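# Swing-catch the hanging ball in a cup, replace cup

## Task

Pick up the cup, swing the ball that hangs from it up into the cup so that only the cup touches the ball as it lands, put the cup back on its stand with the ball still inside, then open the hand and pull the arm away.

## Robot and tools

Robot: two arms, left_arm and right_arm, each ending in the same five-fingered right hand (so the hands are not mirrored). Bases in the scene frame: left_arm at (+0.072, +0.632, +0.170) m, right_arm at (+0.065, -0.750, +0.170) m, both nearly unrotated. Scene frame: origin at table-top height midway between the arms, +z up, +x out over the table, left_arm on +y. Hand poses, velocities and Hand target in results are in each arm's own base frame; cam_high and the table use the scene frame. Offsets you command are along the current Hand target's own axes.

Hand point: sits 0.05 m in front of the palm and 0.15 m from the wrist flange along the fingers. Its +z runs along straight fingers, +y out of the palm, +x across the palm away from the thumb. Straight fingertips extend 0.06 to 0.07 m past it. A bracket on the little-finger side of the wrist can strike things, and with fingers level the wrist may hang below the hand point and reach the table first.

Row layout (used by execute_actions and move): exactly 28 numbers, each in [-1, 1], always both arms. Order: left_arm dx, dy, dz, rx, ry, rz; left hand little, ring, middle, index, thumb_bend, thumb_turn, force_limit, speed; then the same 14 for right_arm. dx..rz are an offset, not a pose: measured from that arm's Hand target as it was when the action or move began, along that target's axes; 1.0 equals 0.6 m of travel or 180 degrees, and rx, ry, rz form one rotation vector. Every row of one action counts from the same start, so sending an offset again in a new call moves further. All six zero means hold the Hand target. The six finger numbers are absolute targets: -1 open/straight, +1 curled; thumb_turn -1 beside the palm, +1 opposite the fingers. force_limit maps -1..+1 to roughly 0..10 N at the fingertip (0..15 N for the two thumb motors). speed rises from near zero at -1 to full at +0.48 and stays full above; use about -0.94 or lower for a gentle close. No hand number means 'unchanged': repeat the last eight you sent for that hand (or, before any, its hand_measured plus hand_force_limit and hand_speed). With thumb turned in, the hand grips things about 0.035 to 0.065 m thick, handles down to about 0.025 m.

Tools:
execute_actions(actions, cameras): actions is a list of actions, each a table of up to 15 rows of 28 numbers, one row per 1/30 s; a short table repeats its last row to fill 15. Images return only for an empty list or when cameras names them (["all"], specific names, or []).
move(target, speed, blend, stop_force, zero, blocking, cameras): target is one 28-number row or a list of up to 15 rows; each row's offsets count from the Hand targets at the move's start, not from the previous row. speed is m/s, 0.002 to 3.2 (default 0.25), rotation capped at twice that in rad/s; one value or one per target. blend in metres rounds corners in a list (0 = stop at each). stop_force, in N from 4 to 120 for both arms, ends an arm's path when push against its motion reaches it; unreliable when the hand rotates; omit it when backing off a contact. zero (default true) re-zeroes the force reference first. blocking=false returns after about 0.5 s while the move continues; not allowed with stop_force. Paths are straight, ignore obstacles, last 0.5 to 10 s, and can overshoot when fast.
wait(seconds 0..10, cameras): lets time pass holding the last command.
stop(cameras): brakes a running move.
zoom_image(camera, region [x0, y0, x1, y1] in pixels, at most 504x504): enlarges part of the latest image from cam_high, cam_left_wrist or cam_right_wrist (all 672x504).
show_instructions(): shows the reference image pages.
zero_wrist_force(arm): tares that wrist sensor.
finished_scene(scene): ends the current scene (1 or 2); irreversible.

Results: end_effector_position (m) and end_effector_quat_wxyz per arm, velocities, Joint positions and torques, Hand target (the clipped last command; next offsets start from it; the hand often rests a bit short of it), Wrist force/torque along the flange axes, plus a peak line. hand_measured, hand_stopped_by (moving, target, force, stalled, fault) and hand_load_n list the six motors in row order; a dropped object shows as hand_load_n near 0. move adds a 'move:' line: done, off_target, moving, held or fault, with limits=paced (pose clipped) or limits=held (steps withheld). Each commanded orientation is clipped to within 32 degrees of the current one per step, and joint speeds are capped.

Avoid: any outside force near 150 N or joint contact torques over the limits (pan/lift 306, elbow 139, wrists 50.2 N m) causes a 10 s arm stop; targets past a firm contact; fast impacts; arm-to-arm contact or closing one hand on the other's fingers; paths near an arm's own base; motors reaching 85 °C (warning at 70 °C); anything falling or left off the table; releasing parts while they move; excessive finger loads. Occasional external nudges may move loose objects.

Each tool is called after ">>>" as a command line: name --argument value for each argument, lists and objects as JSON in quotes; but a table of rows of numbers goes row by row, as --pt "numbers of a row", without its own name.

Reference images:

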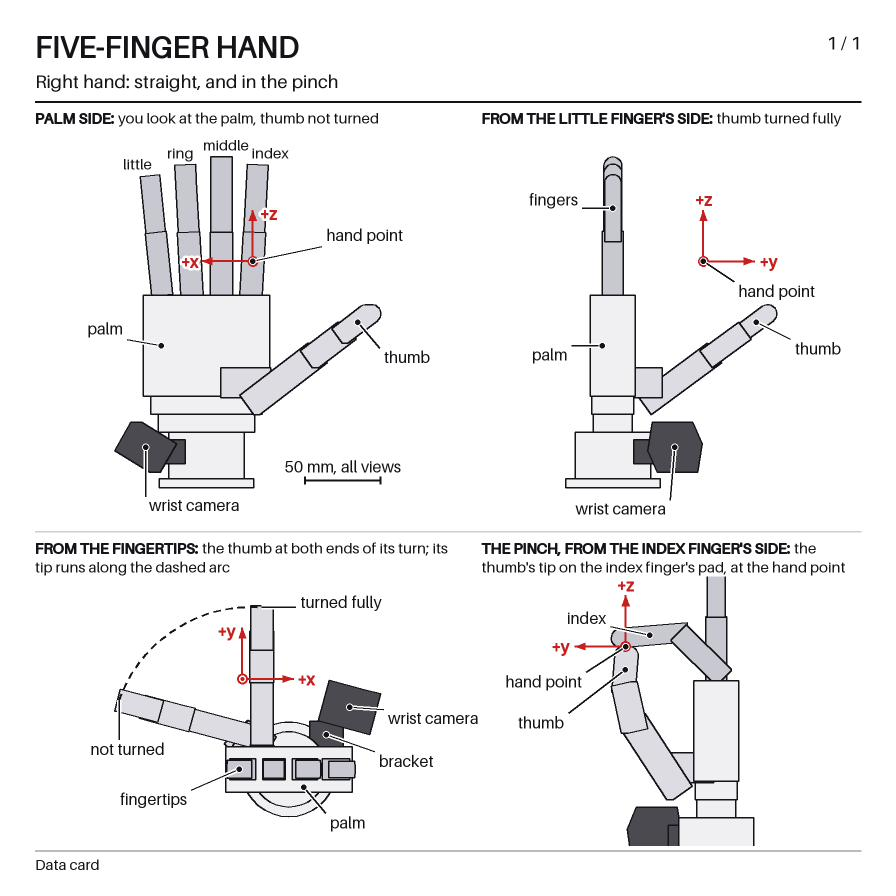

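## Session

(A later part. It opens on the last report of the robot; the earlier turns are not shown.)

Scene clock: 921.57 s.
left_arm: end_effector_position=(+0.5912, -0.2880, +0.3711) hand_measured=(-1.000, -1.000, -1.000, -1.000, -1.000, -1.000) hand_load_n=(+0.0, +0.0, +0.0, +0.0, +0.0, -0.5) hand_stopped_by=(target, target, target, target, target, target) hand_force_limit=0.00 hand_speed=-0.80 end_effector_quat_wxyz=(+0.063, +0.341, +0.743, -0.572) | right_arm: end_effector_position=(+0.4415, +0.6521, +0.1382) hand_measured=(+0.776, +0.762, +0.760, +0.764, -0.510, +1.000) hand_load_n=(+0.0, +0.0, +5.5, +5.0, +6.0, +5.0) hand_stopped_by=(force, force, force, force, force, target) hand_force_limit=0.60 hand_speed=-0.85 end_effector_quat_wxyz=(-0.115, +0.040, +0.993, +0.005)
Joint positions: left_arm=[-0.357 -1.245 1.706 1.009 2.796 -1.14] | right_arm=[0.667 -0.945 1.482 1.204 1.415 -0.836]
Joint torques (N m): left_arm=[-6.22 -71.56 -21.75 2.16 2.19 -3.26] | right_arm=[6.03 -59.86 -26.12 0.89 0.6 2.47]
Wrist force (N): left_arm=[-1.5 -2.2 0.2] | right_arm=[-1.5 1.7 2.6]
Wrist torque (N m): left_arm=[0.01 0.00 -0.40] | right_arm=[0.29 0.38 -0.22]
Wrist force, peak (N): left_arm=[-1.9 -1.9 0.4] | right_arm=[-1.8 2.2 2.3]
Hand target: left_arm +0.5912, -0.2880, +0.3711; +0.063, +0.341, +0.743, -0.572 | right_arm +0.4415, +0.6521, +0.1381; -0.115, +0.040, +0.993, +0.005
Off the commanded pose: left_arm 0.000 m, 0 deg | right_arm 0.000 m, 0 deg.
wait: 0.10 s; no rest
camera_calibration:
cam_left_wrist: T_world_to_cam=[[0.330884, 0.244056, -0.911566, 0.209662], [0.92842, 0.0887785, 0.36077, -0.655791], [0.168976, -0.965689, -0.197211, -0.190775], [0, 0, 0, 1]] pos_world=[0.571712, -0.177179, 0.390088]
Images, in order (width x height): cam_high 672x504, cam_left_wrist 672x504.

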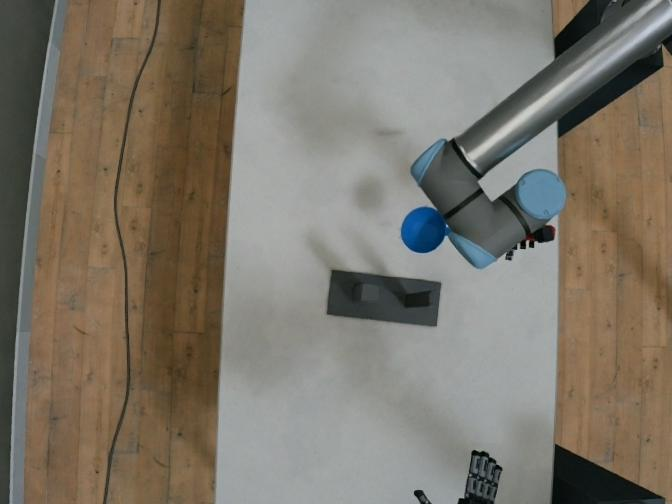

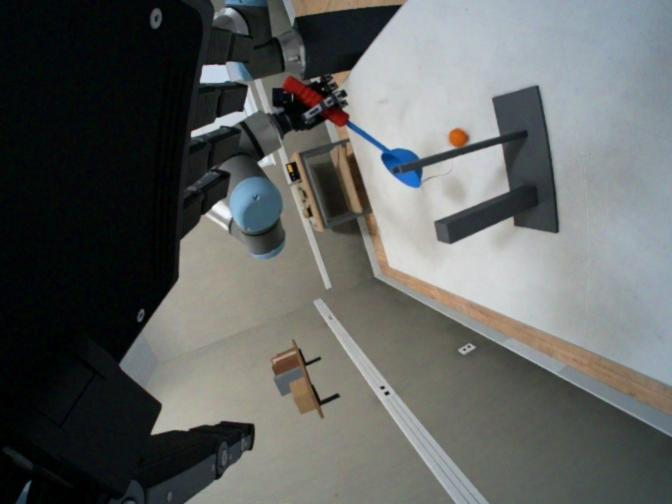

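>>> wait --seconds 0.1 --cameras '["all"]'

Scene clock: 929.57 s.
left_arm: end_effector_position=(+0.5912, -0.2880, +0.3711) hand_measured=(-1.000, -1.000, -1.000, -1.000, -1.000, -1.000) hand_load_n=(+0.0, +0.0, +0.0, -0.5, +0.0, +0.0) hand_stopped_by=(target, target, target, target, target, target) hand_force_limit=0.00 hand_speed=-0.80 end_effector_quat_wxyz=(+0.063, +0.341, +0.743, -0.572) | right_arm: end_effector_position=(+0.4415, +0.6521, +0.1381) hand_measured=(+0.776, +0.762, +0.760, +0.764, -0.510, +1.000) hand_load_n=(+0.0, +0.0, +5.5, +4.0, +6.0, +4.5) hand_stopped_by=(force, force, force, force, force, target) hand_force_limit=0.60 hand_speed=-0.85 end_effector_quat_wxyz=(-0.115, +0.040, +0.993, +0.005)
Joint positions: left_arm=[-0.357 -1.245 1.706 1.009 2.796 -1.14] | right_arm=[0.667 -0.945 1.482 1.204 1.415 -0.836]
Joint torques (N m): left_arm=[-3.39 -71.52 -21.2 2.47 2.17 -2.97] | right_arm=[-8.1 -60.68 -26.33 1.03 3.52 -2.86]
Wrist force (N): left_arm=[-1.5 -2.0 0.9] | right_arm=[-1.2 2.2 1.7]
Wrist torque (N m): left_arm=[0.01 -0.02 -0.40] | right_arm=[0.36 0.29 -0.21]
Wrist force, peak (N): left_arm=[-1.9 -2.5 0.9] | right_arm=[-2.3 2.4 2.5]
Hand target: left_arm +0.5912, -0.2880, +0.3711; +0.063, +0.341, +0.743, -0.572 | right_arm +0.4415, +0.6521, +0.1381; -0.115, +0.040, +0.993, +0.005
Off the commanded pose: left_arm 0.000 m, 0 deg | right_arm 0.000 m, 0 deg.
wait: 0.10 s; at rest from the start
camera_calibration:
cam_left_wrist: T_world_to_cam=[[0.330884, 0.244056, -0.911566, 0.209662], [0.92842, 0.0887785, 0.36077, -0.655791], [0.168976, -0.965689, -0.197211, -0.190775], [0, 0, 0, 1]] pos_world=[0.571712, -0.177179, 0.390088]
cam_right_wrist: T_world_to_cam=[[-0.178078, 0.98184, 0.0654128, -0.573655], [0.932046, 0.146982, 0.331191, -0.554794], [0.315562, 0.119945, -0.941294, 0.0256641], [0, 0, 0, 1]] pos_world=[0.406839, 0.641704, 0.245424]

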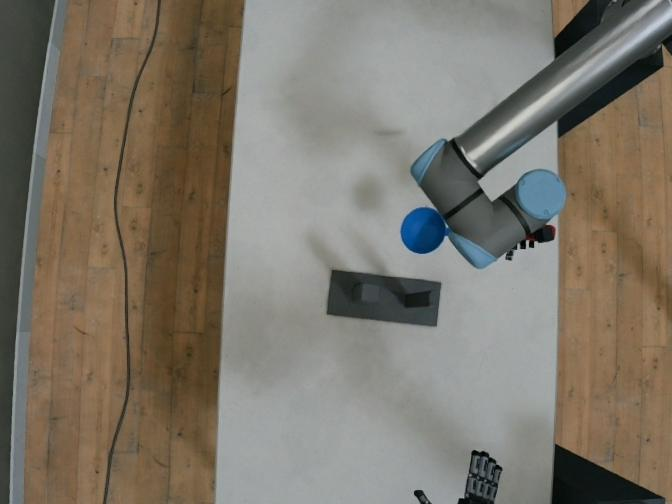

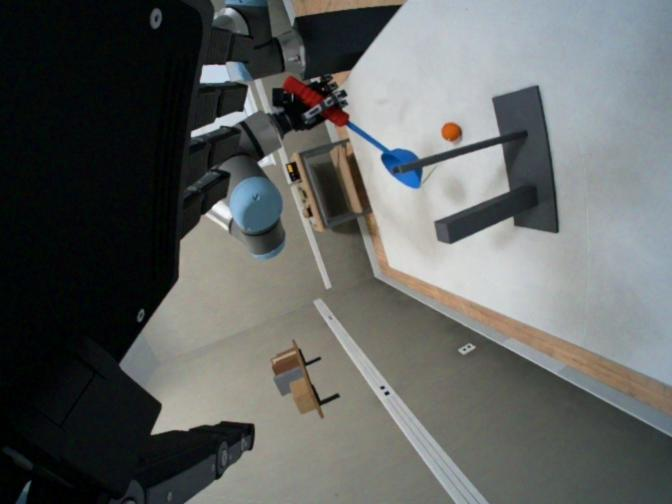

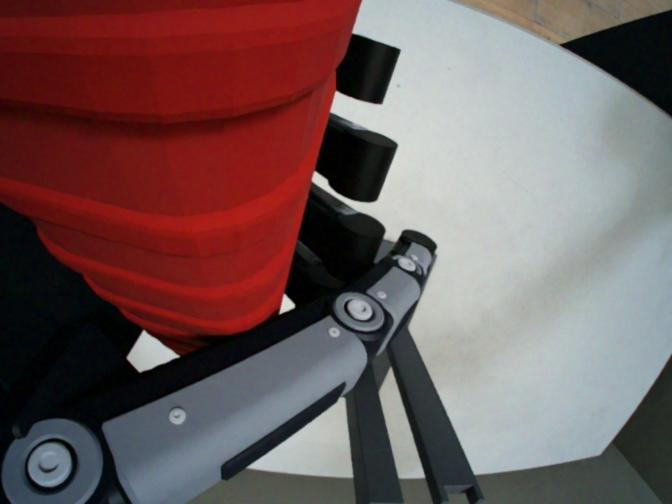

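>>> zoom_image --camera "cam_left_wrist" --region '[260, 50, 480, 210]'

Scaled by 2.291 from the camera's 672x504 image, which has a finer 960x720 frame.

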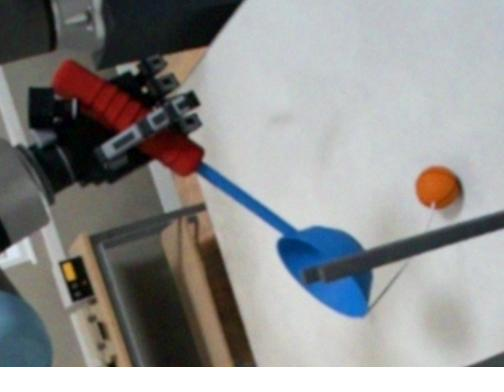

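>>> move --target '[0,0,0,0,0,0,-1,-1,-1,-1,-1,-1,0,-0.8,0,0,0,0,0,0,0.99,0.99,0.99,0.99,1,1,0.6,-0.85]' --speed 0.1 --cameras '["cam_right_wrist"]'

>>> move --target '[0,0,0,0,0,0,-1,-1,-1,-1,-1,-1,0,-0.8,0.0761,0,-0.3245,0,-0.16,0,0.99,0.99,0.99,0.99,1,1,0.6,-0.85]' --speed 0.12 --cameras '["all"]'

Scene clock: 1038.17 s.
left_arm: end_effector_position=(+0.5912, -0.2880, +0.3711) hand_measured=(-1.000, -1.000, -1.000, -1.000, -1.000, -1.000) hand_load_n=(+0.0, +0.0, +0.0, +0.0, +0.0, -0.5) hand_stopped_by=(target, target, target, target, target, target) hand_force_limit=0.00 hand_speed=-0.80 end_effector_quat_wxyz=(+0.063, +0.341, +0.743, -0.572) | right_arm: end_effector_position=(+0.4415, +0.6521, +0.1381) hand_measured=(+0.990, +0.990, +0.770, +0.788, -0.510, +1.000) hand_load_n=(+0.0, +1.0, +11.0, +8.0, +6.5, +3.5) hand_stopped_by=(target, target, force, force, force, target) hand_force_limit=0.60 hand_speed=-0.85 end_effector_quat_wxyz=(-0.115, +0.040, +0.993, +0.005)
Joint positions: left_arm=[-0.357 -1.245 1.706 1.009 2.796 -1.14] | right_arm=[0.667 -0.945 1.482 1.204 1.415 -0.836]
Joint torques (N m): left_arm=[-4.77 -71.82 -21.53 2.48 2.12 -3.27] | right_arm=[-8.53 -62.86 -26.79 1.05 3.64 -3.14]
Wrist force (N): left_arm=[-1.6 -1.9 0.3] | right_arm=[-2.0 1.9 2.2]
Wrist torque (N m): left_arm=[0.07 0.02 -0.40] | right_arm=[0.32 0.39 -0.27]
Wrist force, peak (N): left_arm=[-1.9 -2.4 0.9] | right_arm=[-2.1 2.4 2.9]
Hand target: left_arm +0.5912, -0.2880, +0.3711; +0.063, +0.341, +0.743, -0.572 | right_arm +0.4415, +0.6521, +0.1381; -0.115, +0.040, +0.993, +0.005
Off the commanded pose: left_arm 0.000 m, 0 deg | right_arm 0.000 m, 0 deg.
move: done
camera_calibration:
cam_right_wrist: T_world_to_cam=[[-0.178078, 0.98184, 0.0654128, -0.573655], [0.932046, 0.146982, 0.331191, -0.554794], [0.315562, 0.119945, -0.941294, 0.0256641], [0, 0, 0, 1]] pos_world=[0.406839, 0.641704, 0.245424]
Images, in order (width x height): cam_right_wrist 672x504.

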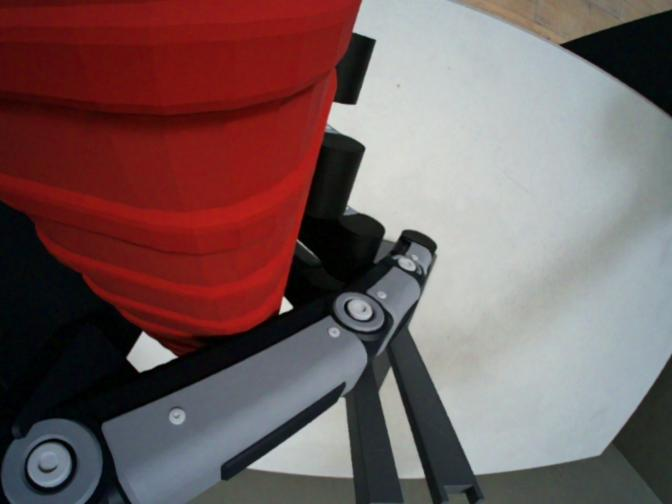

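Scene clock: 1040.70 s.
left_arm: end_effector_position=(+0.5912, -0.2880, +0.3711) hand_measured=(-1.000, -1.000, -1.000, -1.000, -1.000, -1.000) hand_load_n=(+0.0, +0.0, +0.0, +0.0, +0.0, +0.0) hand_stopped_by=(target, target, target, target, target, target) hand_force_limit=0.00 hand_speed=-0.80 end_effector_quat_wxyz=(+0.063, +0.341, +0.743, -0.572) | right_arm: end_effector_position=(+0.4415, +0.6521, +0.3382) hand_measured=(+0.990, +0.990, +0.770, +0.788, -0.510, +1.000) hand_load_n=(+0.5, +0.5, +10.5, +8.0, +6.5, +4.0) hand_stopped_by=(target, target, force, force, force, target) hand_force_limit=0.60 hand_speed=-0.85 end_effector_quat_wxyz=(+0.136, +0.040, +0.990, -0.005)
Joint positions: left_arm=[-0.357 -1.245 1.706 1.009 2.796 -1.14] | right_arm=[0.805 -1.188 1.437 1.146 1.781 -0.703]
Joint torques (N m): left_arm=[-3.52 -72.63 -22 2.31 2.12 -2.86] | right_arm=[-9.7 -58.66 -32.47 6.48 -0.69 -4.51]
Wrist force (N): left_arm=[-1.7 -2.1 0.5] | right_arm=[-0.4 1.5 2.8]
Wrist torque (N m): left_arm=[0.02 0.02 -0.41] | right_arm=[0.24 0.53 -0.16]
Wrist force, peak (N): left_arm=[-1.9 -2.5 0.8] | right_arm=[-2.6 1.7 4.2]
Hand target: left_arm +0.5912, -0.2880, +0.3711; +0.063, +0.341, +0.743, -0.572 | right_arm +0.4415, +0.6520, +0.3381; +0.136, +0.040, +0.990, -0.005
Off the commanded pose: left_arm 0.000 m, 0 deg | right_arm 0.000 m, 0 deg.
move: done
camera_calibration:
cam_left_wrist: T_world_to_cam=[[0.330884, 0.244056, -0.911566, 0.209662], [0.92842, 0.0887785, 0.36077, -0.655791], [0.168976, -0.965689, -0.197211, -0.190775], [0, 0, 0, 1]] pos_world=[0.571712, -0.177179, 0.390088]
cam_right_wrist: T_world_to_cam=[[-0.177573, 0.981886, -0.0660924, -0.542605], [0.659886, 0.168625, 0.7322, -0.65057], [0.730081, 0.0864056, -0.677876, -0.0362715], [0, 0, 0, 1]] pos_world=[0.359431, 0.645613, 0.415897]

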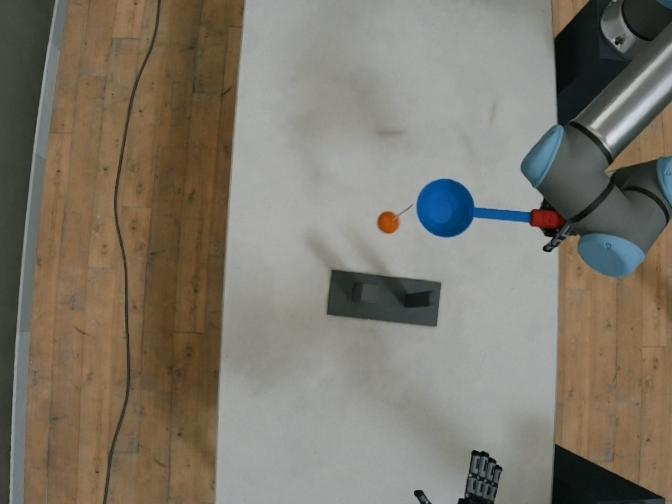

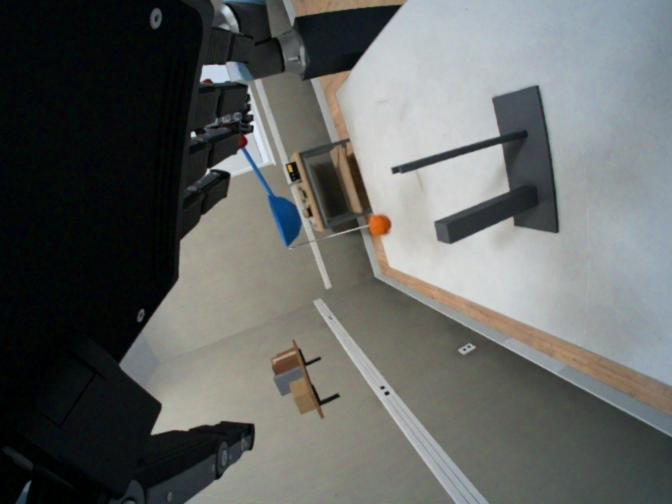

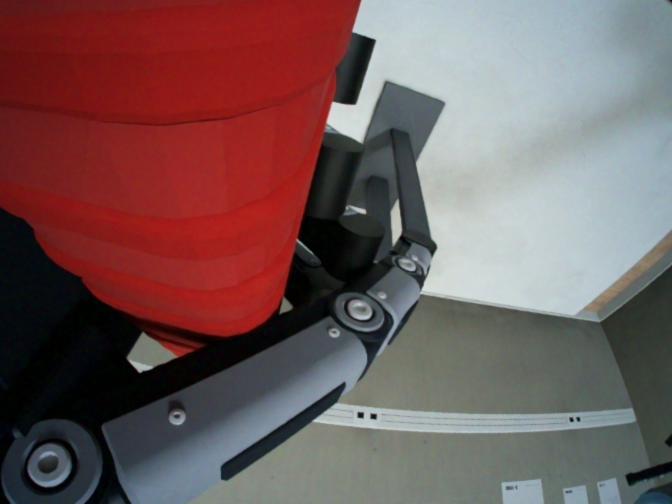

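>>> zoom_image --camera "cam_left_wrist" --region '[220, 100, 420, 270]'

Scaled by 2.520 from the camera's 672x504 image, which has a finer 960x720 frame.

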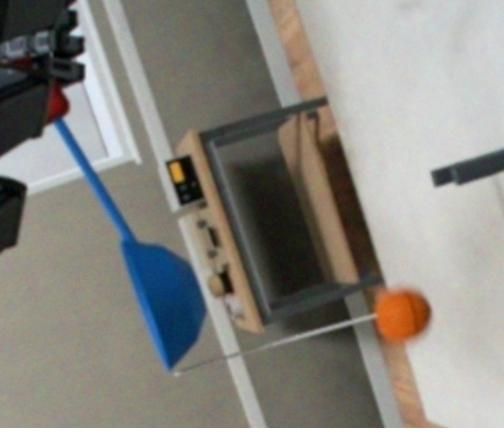

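>>> move --pt "0 0 0 0 0 0 -1 -1 -1 -1 -1 -1 0 -0.8 -0.1608 0.2678 0.0425 0 0 0 0.99 0.99 0.99 0.99 1 1 0.6 -0.85" --pt "0 0 0 0 0 0 -1 -1 -1 -1 -1 -1 0 -0.8 -0.1073 0.2655 0.2335 0 0 0 0.99 0.99 0.99 0.99 1 1 0.6 -0.85" --speed 0.12 --cameras '["cam_high","cam_left_wrist"]'

Scene clock: 1075.73 s.
left_arm: end_effector_position=(+0.5912, -0.2880, +0.3711) hand_measured=(-1.000, -1.000, -1.000, -1.000, -1.000, -1.000) hand_load_n=(+0.0, +0.0, +0.0, +0.0, +0.0, +0.0) hand_stopped_by=(target, target, target, target, target, target) hand_force_limit=0.00 hand_speed=-0.80 end_effector_quat_wxyz=(+0.063, +0.341, +0.743, -0.572) | right_arm: end_effector_position=(+0.5538, +0.8028, +0.2205) hand_measured=(+0.990, +0.990, +0.770, +0.788, -0.510, +1.000) hand_load_n=(+0.0, +0.0, +11.0, +8.5, +6.5, +4.0) hand_stopped_by=(target, target, force, force, force, target) hand_force_limit=0.60 hand_speed=-0.85 end_effector_quat_wxyz=(+0.136, +0.040, +0.990, -0.005)
Joint positions: left_arm=[-0.357 -1.245 1.706 1.009 2.796 -1.14] | right_arm=[0.833 -0.816 1.058 1.159 1.785 -0.675]
Joint torques (N m): left_arm=[-4.13 -72.12 -22.28 2.28 1.75 -3.09] | right_arm=[-12.31 -105.39 -42.9 5.92 -2.18 -3.82]
Wrist force (N): left_arm=[-1.9 -2.4 0.3] | right_arm=[-0.4 1.4 2.2]
Wrist torque (N m): left_arm=[-0.02 0.06 -0.43] | right_arm=[0.20 0.50 0.01]
Wrist force, peak (N): left_arm=[-2.1 -2.6 0.6] | right_arm=[0.3 1.7 4.5]
Hand target: left_arm +0.5912, -0.2880, +0.3711; +0.063, +0.341, +0.743, -0.572 | right_arm +0.5537, +0.8028, +0.2205; +0.136, +0.040, +0.990, -0.005
Off the commanded pose: left_arm 0.000 m, 0 deg | right_arm 0.000 m, 0 deg.
move: done
camera_calibration:
cam_left_wrist: T_world_to_cam=[[0.330884, 0.244056, -0.911566, 0.209662], [0.92842, 0.0887785, 0.36077, -0.655791], [0.168976, -0.965689, -0.197211, -0.190775], [0, 0, 0, 1]] pos_world=[0.571712, -0.177179, 0.390088]
Images, in order (width x height): cam_high 672x504, cam_left_wrist 672x504.

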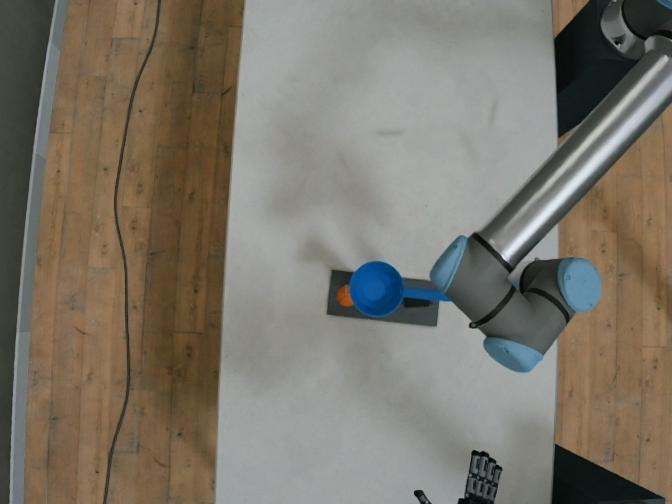

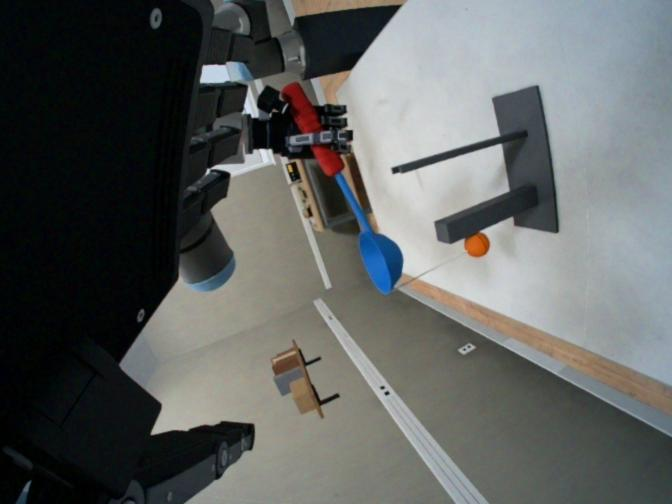

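>>> zoom_image --camera "cam_left_wrist" --region '[270, 70, 570, 310]'

>>> zoom_image --camera "cam_high" --region '[310, 240, 470, 340]'

Scaled by 1.680 from the camera's 672x504 image, which has a finer 960x720 frame.

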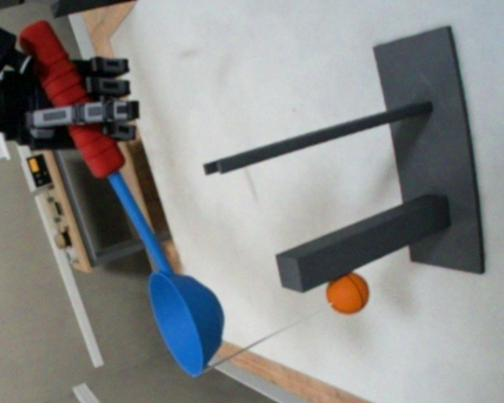

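Scaled by 3.150 from the camera's 672x504 image, which has a finer 960x720 frame.

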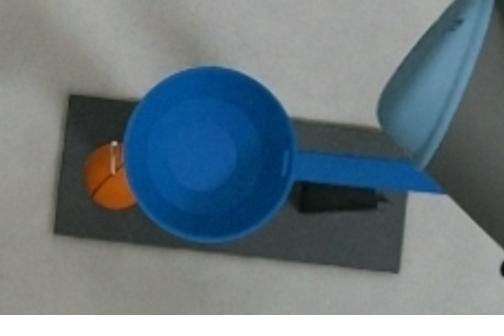

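>>> move --target '[0,0,0,0,0,0,-1,-1,-1,-1,-1,-1,0,-0.8,0.0485,-0.0021,0.1734,0,0,0,0.99,0.99,0.99,0.99,1,1,0.6,-0.85]' --speed 0.025 --stop_force 5 --cameras '["cam_high","cam_left_wrist"]'

Scene clock: 1102.80 s.
left_arm: end_effector_position=(+0.5912, -0.2880, +0.3711) hand_measured=(-1.000, -1.000, -1.000, -1.000, -1.000, -1.000) hand_load_n=(+0.0, +0.0, +0.0, +0.0, +0.0, +0.0) hand_stopped_by=(target, target, target, target, target, target) hand_force_limit=0.00 hand_speed=-0.80 end_effector_quat_wxyz=(+0.063, +0.341, +0.743, -0.572) | right_arm: end_effector_position=(+0.5536, +0.8018, +0.1301) hand_measured=(+0.990, +0.990, +0.770, +0.788, -0.510, +1.000) hand_load_n=(+0.0, +1.0, +11.0, +3.5, +6.5, +3.5) hand_stopped_by=(target, target, force, force, force, target) hand_force_limit=0.60 hand_speed=-0.85 end_effector_quat_wxyz=(+0.136, +0.040, +0.990, -0.005)
Joint positions: left_arm=[-0.357 -1.245 1.706 1.009 2.796 -1.14] | right_arm=[0.832 -0.767 1.137 1.031 1.785 -0.676]
Joint torques (N m): left_arm=[-4.21 -73.88 -22.02 2.41 1.4 -3.1] | right_arm=[-13 -106.55 -44.86 7.49 -3.26 -2.84]
Wrist force (N): left_arm=[-1.5 -2.4 0.8] | right_arm=[-1.9 1.5 -0.6]
Wrist torque (N m): left_arm=[-0.04 -0.03 -0.40] | right_arm=[0.37 0.29 -0.03]
Wrist force, peak (N): left_arm=[-1.8 -2.8 0.8] | right_arm=[-0.5 2.1 -3.7]
Hand target: left_arm +0.5912, -0.2880, +0.3711; +0.063, +0.341, +0.743, -0.572 | right_arm +0.5536, +0.8018, +0.1301; +0.136, +0.040, +0.990, -0.005 (not the last commanded pose)
Off the commanded pose: left_arm 0.000 m, 0 deg | right_arm 0.018 m, 0 deg.
move: contact (right_arm)
camera_calibration:
cam_left_wrist: T_world_to_cam=[[0.330884, 0.244056, -0.911566, 0.209662], [0.92842, 0.0887785, 0.36077, -0.655791], [0.168976, -0.965689, -0.197211, -0.190775], [0, 0, 0, 1]] pos_world=[0.571712, -0.177179, 0.390088]
Images, in order (width x height): cam_high 672x504, cam_left_wrist 672x504.

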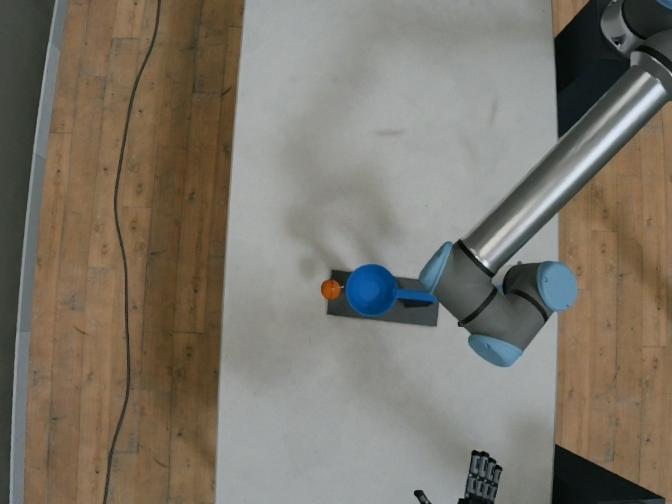

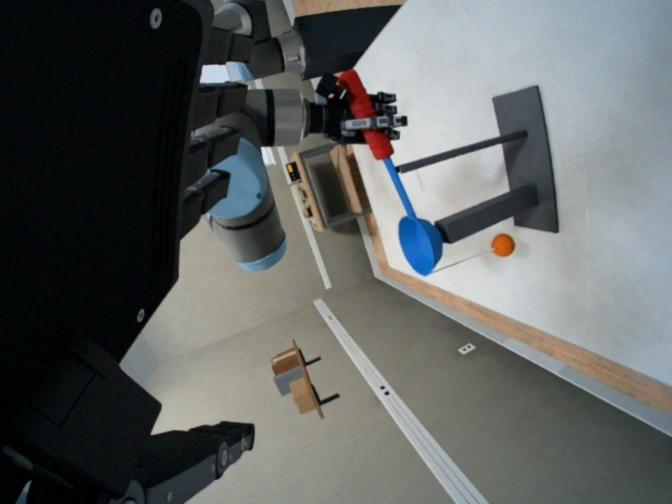

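>>> zoom_image --camera "cam_left_wrist" --region '[300, 60, 560, 290]'

>>> zoom_image --camera "cam_high" --region '[310, 240, 470, 340]'

Scaled by 1.938 from the camera's 672x504 image, which has a finer 960x720 frame.

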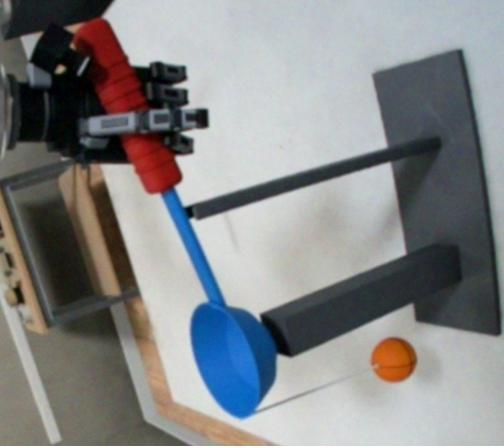

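Scaled by 3.150 from the camera's 672x504 image, which has a finer 960x720 frame.

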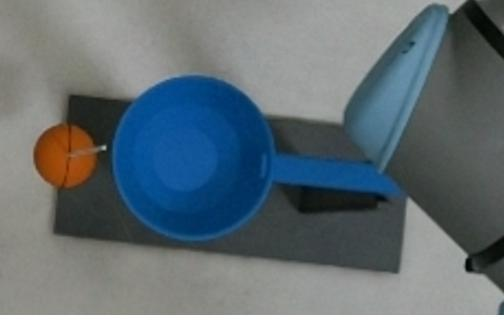

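>>> zoom_image --camera "cam_high" --region '[340, 260, 450, 330]'

>>> zoom_image --camera "cam_left_wrist" --region '[370, 130, 470, 290]'

Scaled by 4.582 from the camera's 672x504 image, which has a finer 960x720 frame.

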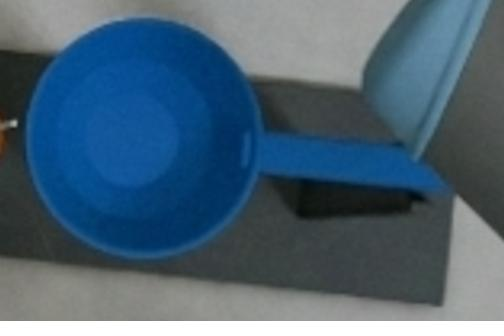

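Scaled by 3.150 from the camera's 672x504 image, which has a finer 960x720 frame.

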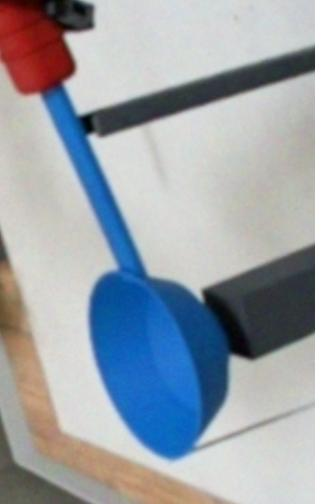

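>>> move --target '[0,0,0,0,0,0,-1,-1,-1,-1,-1,-1,0,-0.8,-0.001,0.0058,-0.024,0.0012,0.012,0.0043,0.99,0.99,0.99,0.99,1,1,0.6,-0.85]' --speed 0.05 --cameras '[]'

>>> move --target '[0,0,0,0,0,0,-1,-1,-1,-1,-1,-1,0,-0.8,0.0153,-0.0006,0.0546,0,0,0,0.99,0.99,0.99,0.99,1,1,0.6,-0.85]' --speed 0.02 --stop_force 5 --cameras '["cam_high","cam_left_wrist"]'

>>> zoom_image --camera "cam_left_wrist" --region '[320, 60, 580, 290]'

>>> zoom_image --camera "cam_high" --region '[310, 240, 470, 340]'

Scene clock: 1196.33 s.
left_arm: end_effector_position=(+0.5912, -0.2880, +0.3711) hand_measured=(-1.000, -1.000, -1.000, -1.000, -1.000, -1.000) hand_load_n=(+0.0, -0.5, +0.0, +0.0, +0.0, +0.0) hand_stopped_by=(target, target, target, target, target, target) hand_force_limit=0.00 hand_speed=-0.80 end_effector_quat_wxyz=(+0.063, +0.341, +0.743, -0.572) | right_arm: end_effector_position=(+0.5506, +0.8055, +0.1441) hand_measured=(+0.990, +0.990, +0.770, +0.788, -0.510, +1.000) hand_load_n=(+0.0, +0.5, +11.0, +7.0, +6.5, +4.5) hand_stopped_by=(target, target, force, force, force, target) hand_force_limit=0.60 hand_speed=-0.85 end_effector_quat_wxyz=(+0.117, +0.047, +0.992, -0.005)
Joint positions: left_arm=[-0.357 -1.245 1.706 1.009 2.796 -1.14] | right_arm=[0.831 -0.764 1.104 1.088 1.757 -0.658]
Joint torques (N m): left_arm=[-4 -73.7 -22.56 2.9 0.83 -2.99] | right_arm=[-10.69 -86.04 -31.68 -0.45 3.96 -3.37]
Motor temperatures (°C): left_arm=[38 30 37 38 33 41] | right_arm=[36 44 41 36 37 33]
Wrist force (N): left_arm=[-1.3 -2.4 0.5] | right_arm=[-0.6 1.2 3.0]
Wrist torque (N m): left_arm=[-0.03 -0.04 -0.39] | right_arm=[0.21 0.53 -0.21]
Wrist force, peak (N): left_arm=[-1.9 -2.5 0.9] | right_arm=[-0.7 1.7 2.9]
Hand target: left_arm +0.5912, -0.2880, +0.3711; +0.063, +0.341, +0.743, -0.572 | right_arm +0.5506, +0.8055, +0.1441; +0.117, +0.047, +0.992, -0.005
Off the commanded pose: left_arm 0.000 m, 0 deg | right_arm 0.000 m, 0 deg.
move: done
No camera images: "cameras" was empty.

Scene clock: 1198.73 s.
left_arm: end_effector_position=(+0.5912, -0.2880, +0.3711) hand_measured=(-1.000, -1.000, -1.000, -1.000, -1.000, -1.000) hand_load_n=(+0.0, +0.0, +0.0, +0.0, +0.0, +0.0) hand_stopped_by=(target, target, target, target, target, target) hand_force_limit=0.00 hand_speed=-0.80 end_effector_quat_wxyz=(+0.063, +0.341, +0.743, -0.572) | right_arm: end_effector_position=(+0.5496, +0.8054, +0.1192) hand_measured=(+0.990, +0.990, +0.770, +0.788, -0.510, +1.000) hand_load_n=(+0.0, +1.5, +11.0, +1.5, +6.5, +3.0) hand_stopped_by=(target, target, force, force, force, target) hand_force_limit=0.60 hand_speed=-0.85 end_effector_quat_wxyz=(+0.117, +0.047, +0.992, -0.005)
Joint positions: left_arm=[-0.357 -1.245 1.706 1.009 2.796 -1.14] | right_arm=[0.831 -0.749 1.124 1.053 1.758 -0.658]
Joint torques (N m): left_arm=[-5.23 -72.34 -21.95 3.17 0.64 -3.02] | right_arm=[0.65 -105.3 -43.99 7.93 3.24 1.48]
Wrist force (N): left_arm=[-1.6 -2.1 0.8] | right_arm=[-1.2 1.3 0.5]
Wrist torque (N m): left_arm=[0.00 -0.01 -0.40] | right_arm=[0.34 0.17 -0.16]
Wrist force, peak (N): left_arm=[-2.2 -2.4 0.4] | right_arm=[-0.6 1.7 -3.1]
Hand target: left_arm +0.5912, -0.2880, +0.3711; +0.063, +0.341, +0.743, -0.572 | right_arm +0.5497, +0.8053, +0.1192; +0.117, +0.047, +0.992, -0.005 (not the last commanded pose)
Off the commanded pose: left_arm 0.000 m, 0 deg | right_arm 0.009 m, 0 deg.
move: contact (right_arm)
camera_calibration:
cam_left_wrist: T_world_to_cam=[[0.330884, 0.244056, -0.911566, 0.209662], [0.92842, 0.0887785, 0.36077, -0.655791], [0.168976, -0.965689, -0.197211, -0.190775], [0, 0, 0, 1]] pos_world=[0.571712, -0.177179, 0.390088]
Images, in order (width x height): cam_high 672x504, cam_left_wrist 672x504.

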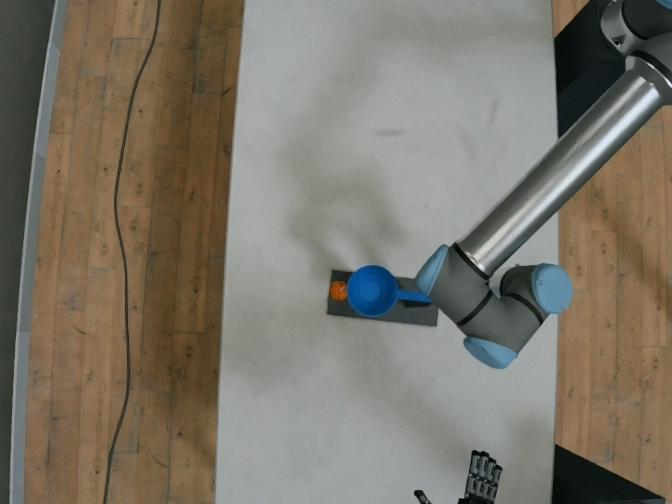

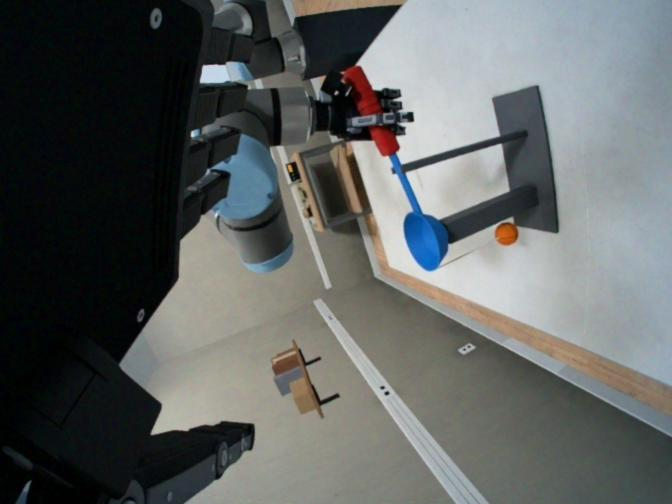

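Scaled by 1.938 from the camera's 672x504 image, which has a finer 960x720 frame.

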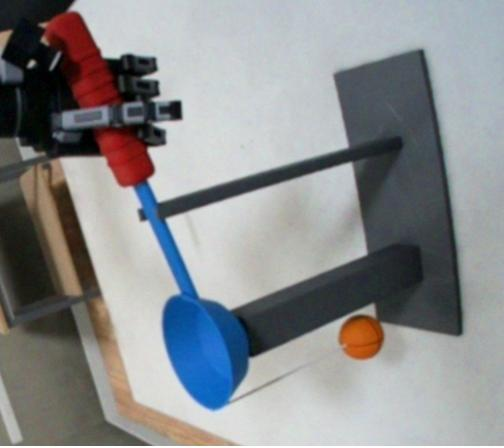

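Scaled by 3.150 from the camera's 672x504 image, which has a finer 960x720 frame.

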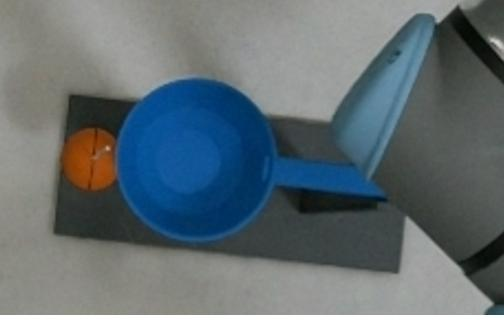

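>>> execute_actions --actions '[]'

Scene clock: 1277.03 s.
left_arm: end_effector_position=(+0.5912, -0.2880, +0.3711) hand_measured=(-1.000, -1.000, -1.000, -1.000, -1.000, -1.000) hand_load_n=(+0.0, +0.0, +0.0, +0.0, +0.0, +0.0) hand_stopped_by=(target, target, target, target, target, target) hand_force_limit=0.00 hand_speed=-0.80 end_effector_quat_wxyz=(+0.063, +0.341, +0.743, -0.572) | right_arm: end_effector_position=(+0.5497, +0.8053, +0.1192) hand_measured=(+0.990, +0.990, +0.770, +0.788, -0.510, +1.000) hand_load_n=(+0.0, +1.5, +11.0, +1.5, +6.5, +3.0) hand_stopped_by=(target, target, force, force, force, target) hand_force_limit=0.60 hand_speed=-0.85 end_effector_quat_wxyz=(+0.117, +0.047, +0.992, -0.005)
Joint positions: left_arm=[-0.357 -1.245 1.706 1.009 2.796 -1.14] | right_arm=[0.831 -0.749 1.124 1.053 1.758 -0.658]
Joint velocities: within noise
Joint torques (N m): left_arm=[-3.85 -71.57 -22.44 3.39 -0.02 -2.62] | right_arm=[-6.91 -89.54 -34.37 1.69 -0.88 -1.72]
Motor temperatures (°C): left_arm=[38 30 37 38 33 41] | right_arm=[36 43 40 36 36 33]
Wrist force (N): left_arm=[-1.6 -2.0 0.9] | right_arm=[-0.9 1.1 0.5]
Wrist torque (N m): left_arm=[0.01 0.00 -0.40] | right_arm=[0.31 0.11 -0.15]
Wrist force, peak (N): left_arm=[-2.1 -2.5 0.8] | right_arm=[-1.6 2.0 1.2]
Hand target: left_arm +0.5912, -0.2880, +0.3711; +0.063, +0.341, +0.743, -0.572 | right_arm +0.5497, +0.8053, +0.1192; +0.117, +0.047, +0.992, -0.005 (not the last commanded pose)
Off the commanded pose: left_arm 0.000 m, 0 deg | right_arm 0.009 m, 0 deg.
camera_calibration:
cam_left_wrist: T_world_to_cam=[[0.330884, 0.244056, -0.911566, 0.209662], [0.92842, 0.0887785, 0.36077, -0.655791], [0.168976, -0.965689, -0.197211, -0.190775], [0, 0, 0, 1]] pos_world=[0.571712, -0.177179, 0.390088]
cam_right_wrist: T_world_to_cam=[[-0.166112, 0.984465, -0.0568896, -0.697758], [0.689331, 0.157179, 0.70719, -0.591495], [0.705146, 0.0782567, -0.704731, -0.253412], [0, 0, 0, 1]] pos_world=[0.470523, 0.799721, 0.200017]

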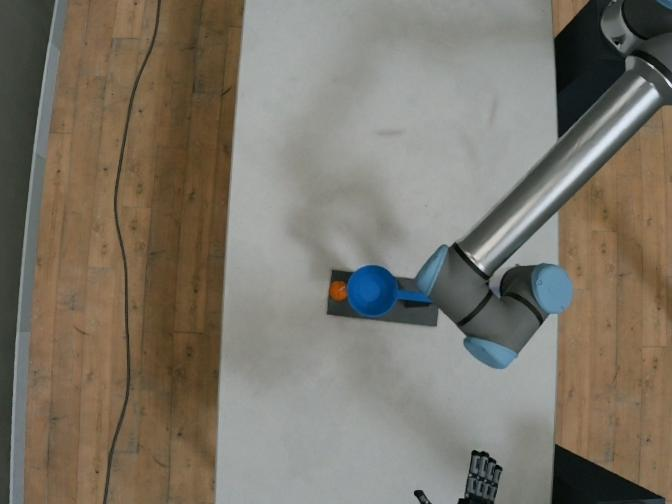

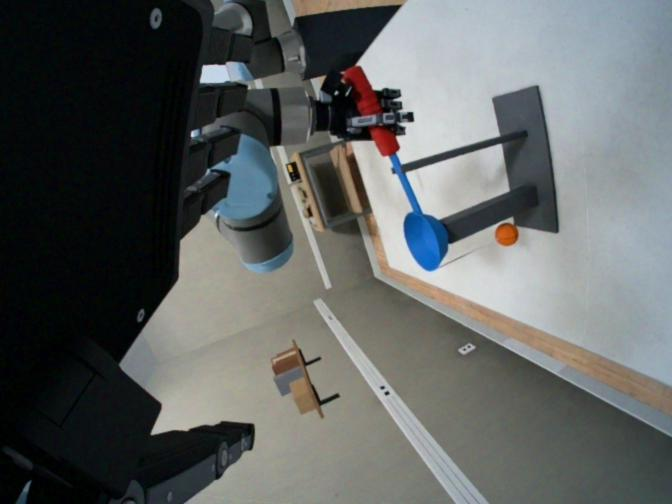

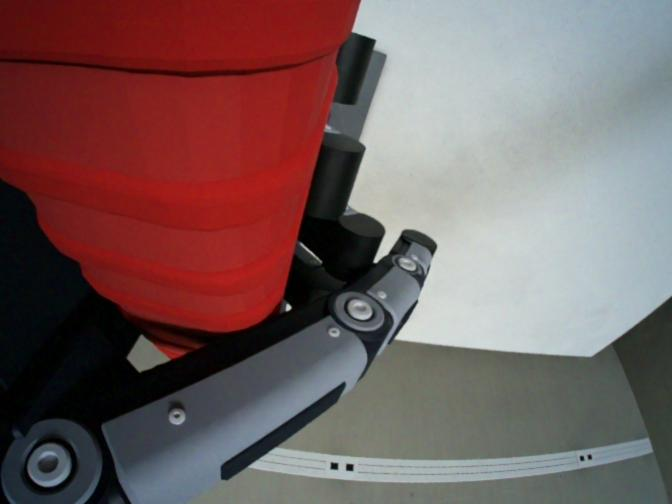

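>>> move --pt "0 0 0 0 0 0 -1 -1 -1 -1 -1 -1 0 -0.8 0 0 0 0 0 0 0.99 0.99 0.99 0.99 -1 1 0.6 -0.5" --pt "0 0 0 0 0 0 -1 -1 -1 -1 -1 -1 0 -0.8 0 0 0 0 0 0 -1 -1 -1 -1 -1 1 0.6 -0.6" --cameras '["cam_high","cam_left_wrist"]'

>>> zoom_image --camera "cam_left_wrist" --region '[310, 50, 570, 290]'

Scene clock: 1444.90 s.
left_arm: end_effector_position=(+0.5912, -0.2880, +0.3711) hand_measured=(-1.000, -1.000, -1.000, -1.000, -1.000, -1.000) hand_load_n=(+0.0, +0.0, +0.0, +0.0, +0.0, -0.5) hand_stopped_by=(target, target, target, target, target, target) hand_force_limit=0.00 hand_speed=-0.80 end_effector_quat_wxyz=(+0.063, +0.341, +0.743, -0.572) | right_arm: end_effector_position=(+0.5497, +0.8053, +0.1192) hand_measured=(-1.000, -1.000, -1.000, -1.000, -1.000, +1.000) hand_load_n=(+0.0, +0.0, +0.0, +0.0, +0.0, +0.0) hand_stopped_by=(target, target, target, target, target, target) hand_force_limit=0.60 hand_speed=-0.60 end_effector_quat_wxyz=(+0.117, +0.047, +0.992, -0.005)
Joint positions: left_arm=[-0.357 -1.245 1.706 1.009 2.796 -1.14] | right_arm=[0.831 -0.749 1.124 1.053 1.758 -0.658]
Joint torques (N m): left_arm=[-4.07 -72.42 -22.62 3.8 0.09 -2.49] | right_arm=[-8.49 -90.57 -33 1.54 -0.91 -0.55]
Wrist force (N): left_arm=[-1.7 -2.1 0.7] | right_arm=[-1.3 1.7 -1.3]
Wrist torque (N m): left_arm=[0.01 0.01 -0.41] | right_arm=[0.39 0.22 -0.20]
Wrist force, peak (N): left_arm=[-2.1 -2.5 1.1] | right_arm=[-1.9 1.6 1.3]
Hand target: left_arm +0.5912, -0.2880, +0.3711; +0.063, +0.341, +0.743, -0.572 | right_arm +0.5497, +0.8053, +0.1192; +0.117, +0.047, +0.992, -0.005
Off the commanded pose: left_arm 0.000 m, 0 deg | right_arm 0.000 m, 0 deg.
move: done
camera_calibration:
cam_left_wrist: T_world_to_cam=[[0.330884, 0.244056, -0.911566, 0.209662], [0.92842, 0.0887785, 0.36077, -0.655791], [0.168976, -0.965689, -0.197211, -0.190775], [0, 0, 0, 1]] pos_world=[0.571712, -0.177179, 0.390088]
Images, in order (width x height): cam_high 672x504, cam_left_wrist 672x504.

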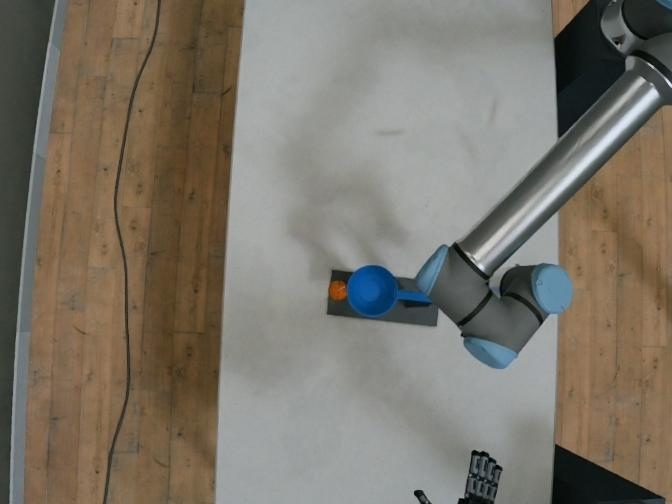

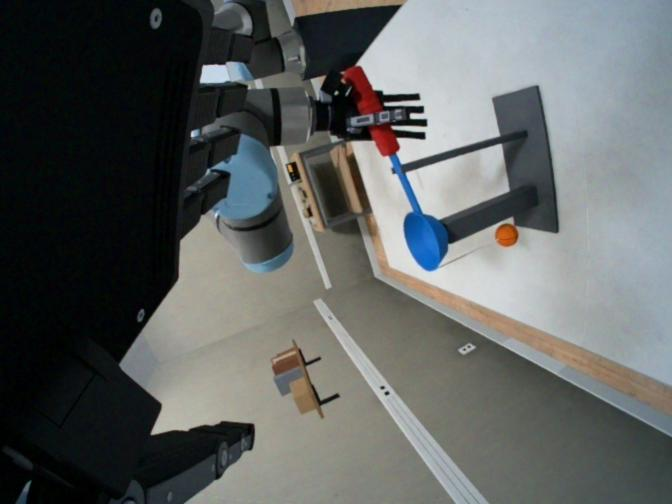

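Scaled by 1.938 from the camera's 672x504 image, which has a finer 960x720 frame.

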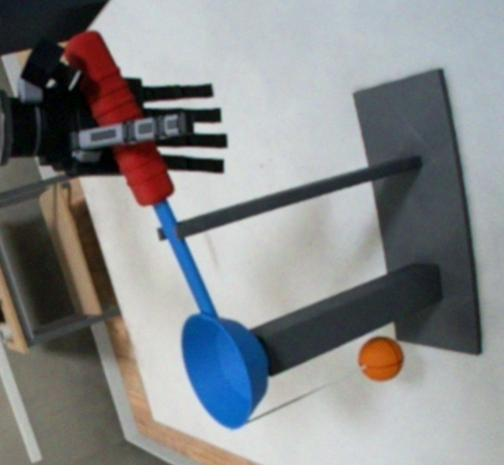

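>>> move --pt "0 0 0 0 0 0 -1 -1 -1 -1 -1 -1 0 -0.8 0 0 0 0 0 0 -1 -1 -1 -1 -1 -1 0.6 -0.5" --pt "0 0 0 0 0 0 -1 -1 -1 -1 -1 -1 0 -0.8 0 -0.25 0 0 0 0 -1 -1 -1 -1 -1 -1 0.6 -0.5" --pt "0 0 0 0 0 0 -1 -1 -1 -1 -1 -1 0 -0.8 0 -0.4 -0.3 0 0 0 -1 -1 -1 -1 -1 -1 0.6 -0.5" --speed '[0.1,0.1,0.2]' --blend '[0,0.02,0]' --cameras '["cam_high","cam_left_wrist","cam_right_wrist"]'

>>> zoom_image --camera "cam_left_wrist" --region '[310, 50, 570, 290]'

Scene clock: 1460.10 s.
left_arm: end_effector_position=(+0.5912, -0.2880, +0.3711) hand_measured=(-1.000, -1.000, -1.000, -1.000, -1.000, -1.000) hand_load_n=(+0.0, +0.0, -0.5, +0.0, +0.0, +0.0) hand_stopped_by=(target, target, target, target, target, target) hand_force_limit=0.00 hand_speed=-0.80 end_effector_quat_wxyz=(+0.063, +0.341, +0.743, -0.572) | right_arm: end_effector_position=(+0.4852, +0.5703, +0.2941) hand_measured=(-1.000, -1.000, -1.000, -1.000, -1.000, -1.000) hand_load_n=(+0.0, +0.0, +0.5, +0.0, +0.0, +0.0) hand_stopped_by=(target, target, target, target, target, target) hand_force_limit=0.60 hand_speed=-0.50 end_effector_quat_wxyz=(+0.117, +0.047, +0.992, -0.005)
Joint positions: left_arm=[-0.357 -1.245 1.706 1.009 2.796 -1.14] | right_arm=[0.657 -1.232 1.573 1.057 1.73 -0.833]
Joint torques (N m): left_arm=[-4.89 -70.16 -22.5 3.82 0.23 -2.86] | right_arm=[10.65 -73.11 -44.53 2.97 -0.39 3.66]
Wrist force (N): left_arm=[-1.8 -2.2 0.4] | right_arm=[-1.6 1.9 -1.0]
Wrist torque (N m): left_arm=[0.02 0.04 -0.42] | right_arm=[0.32 0.26 -0.09]
Wrist force, peak (N): left_arm=[-1.5 -2.7 0.9] | right_arm=[-1.4 0.5 -3.5]
Hand target: left_arm +0.5912, -0.2880, +0.3711; +0.063, +0.341, +0.743, -0.572 | right_arm +0.4852, +0.5704, +0.2942; +0.117, +0.047, +0.992, -0.005
Off the commanded pose: left_arm 0.000 m, 0 deg | right_arm 0.000 m, 0 deg.
move: done
camera_calibration:
cam_left_wrist: T_world_to_cam=[[0.330884, 0.244056, -0.911566, 0.209662], [0.92842, 0.0887785, 0.36077, -0.655791], [0.168976, -0.965689, -0.197211, -0.190775], [0, 0, 0, 1]] pos_world=[0.571712, -0.177179, 0.390088]
cam_right_wrist: T_world_to_cam=[[-0.166188, 0.984449, -0.0569359, -0.467116], [0.689415, 0.157277, 0.707086, -0.633834], [0.705045, 0.0782564, -0.704832, -0.0662039], [0, 0, 0, 1]] pos_world=[0.406023, 0.56472, 0.374917]

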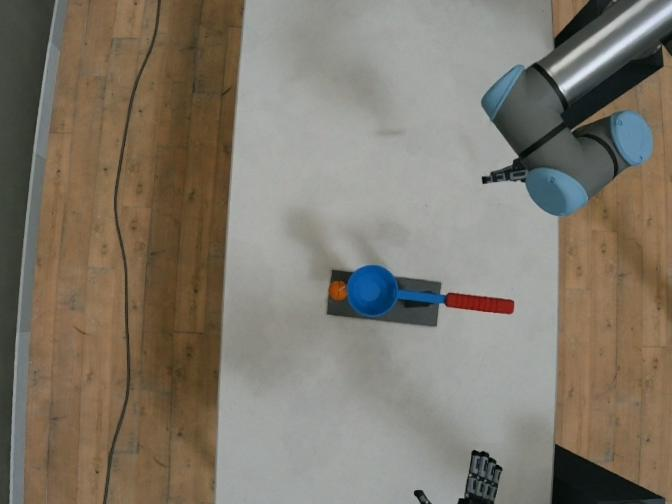

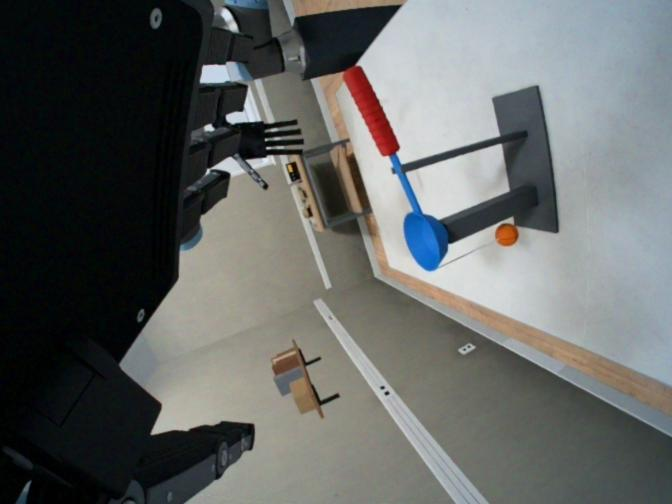

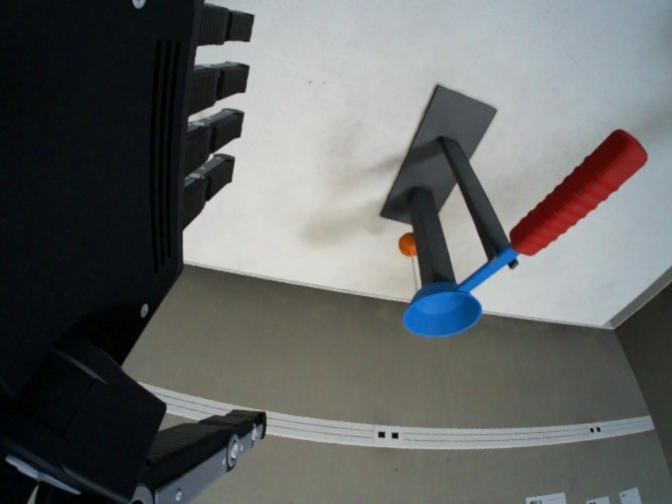

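Scaled by 1.938 from the camera's 672x504 image, which has a finer 960x720 frame.

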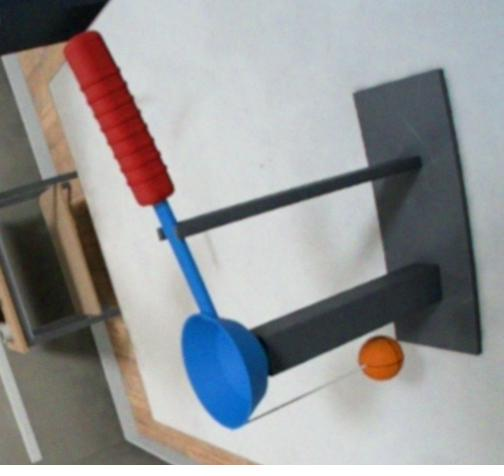

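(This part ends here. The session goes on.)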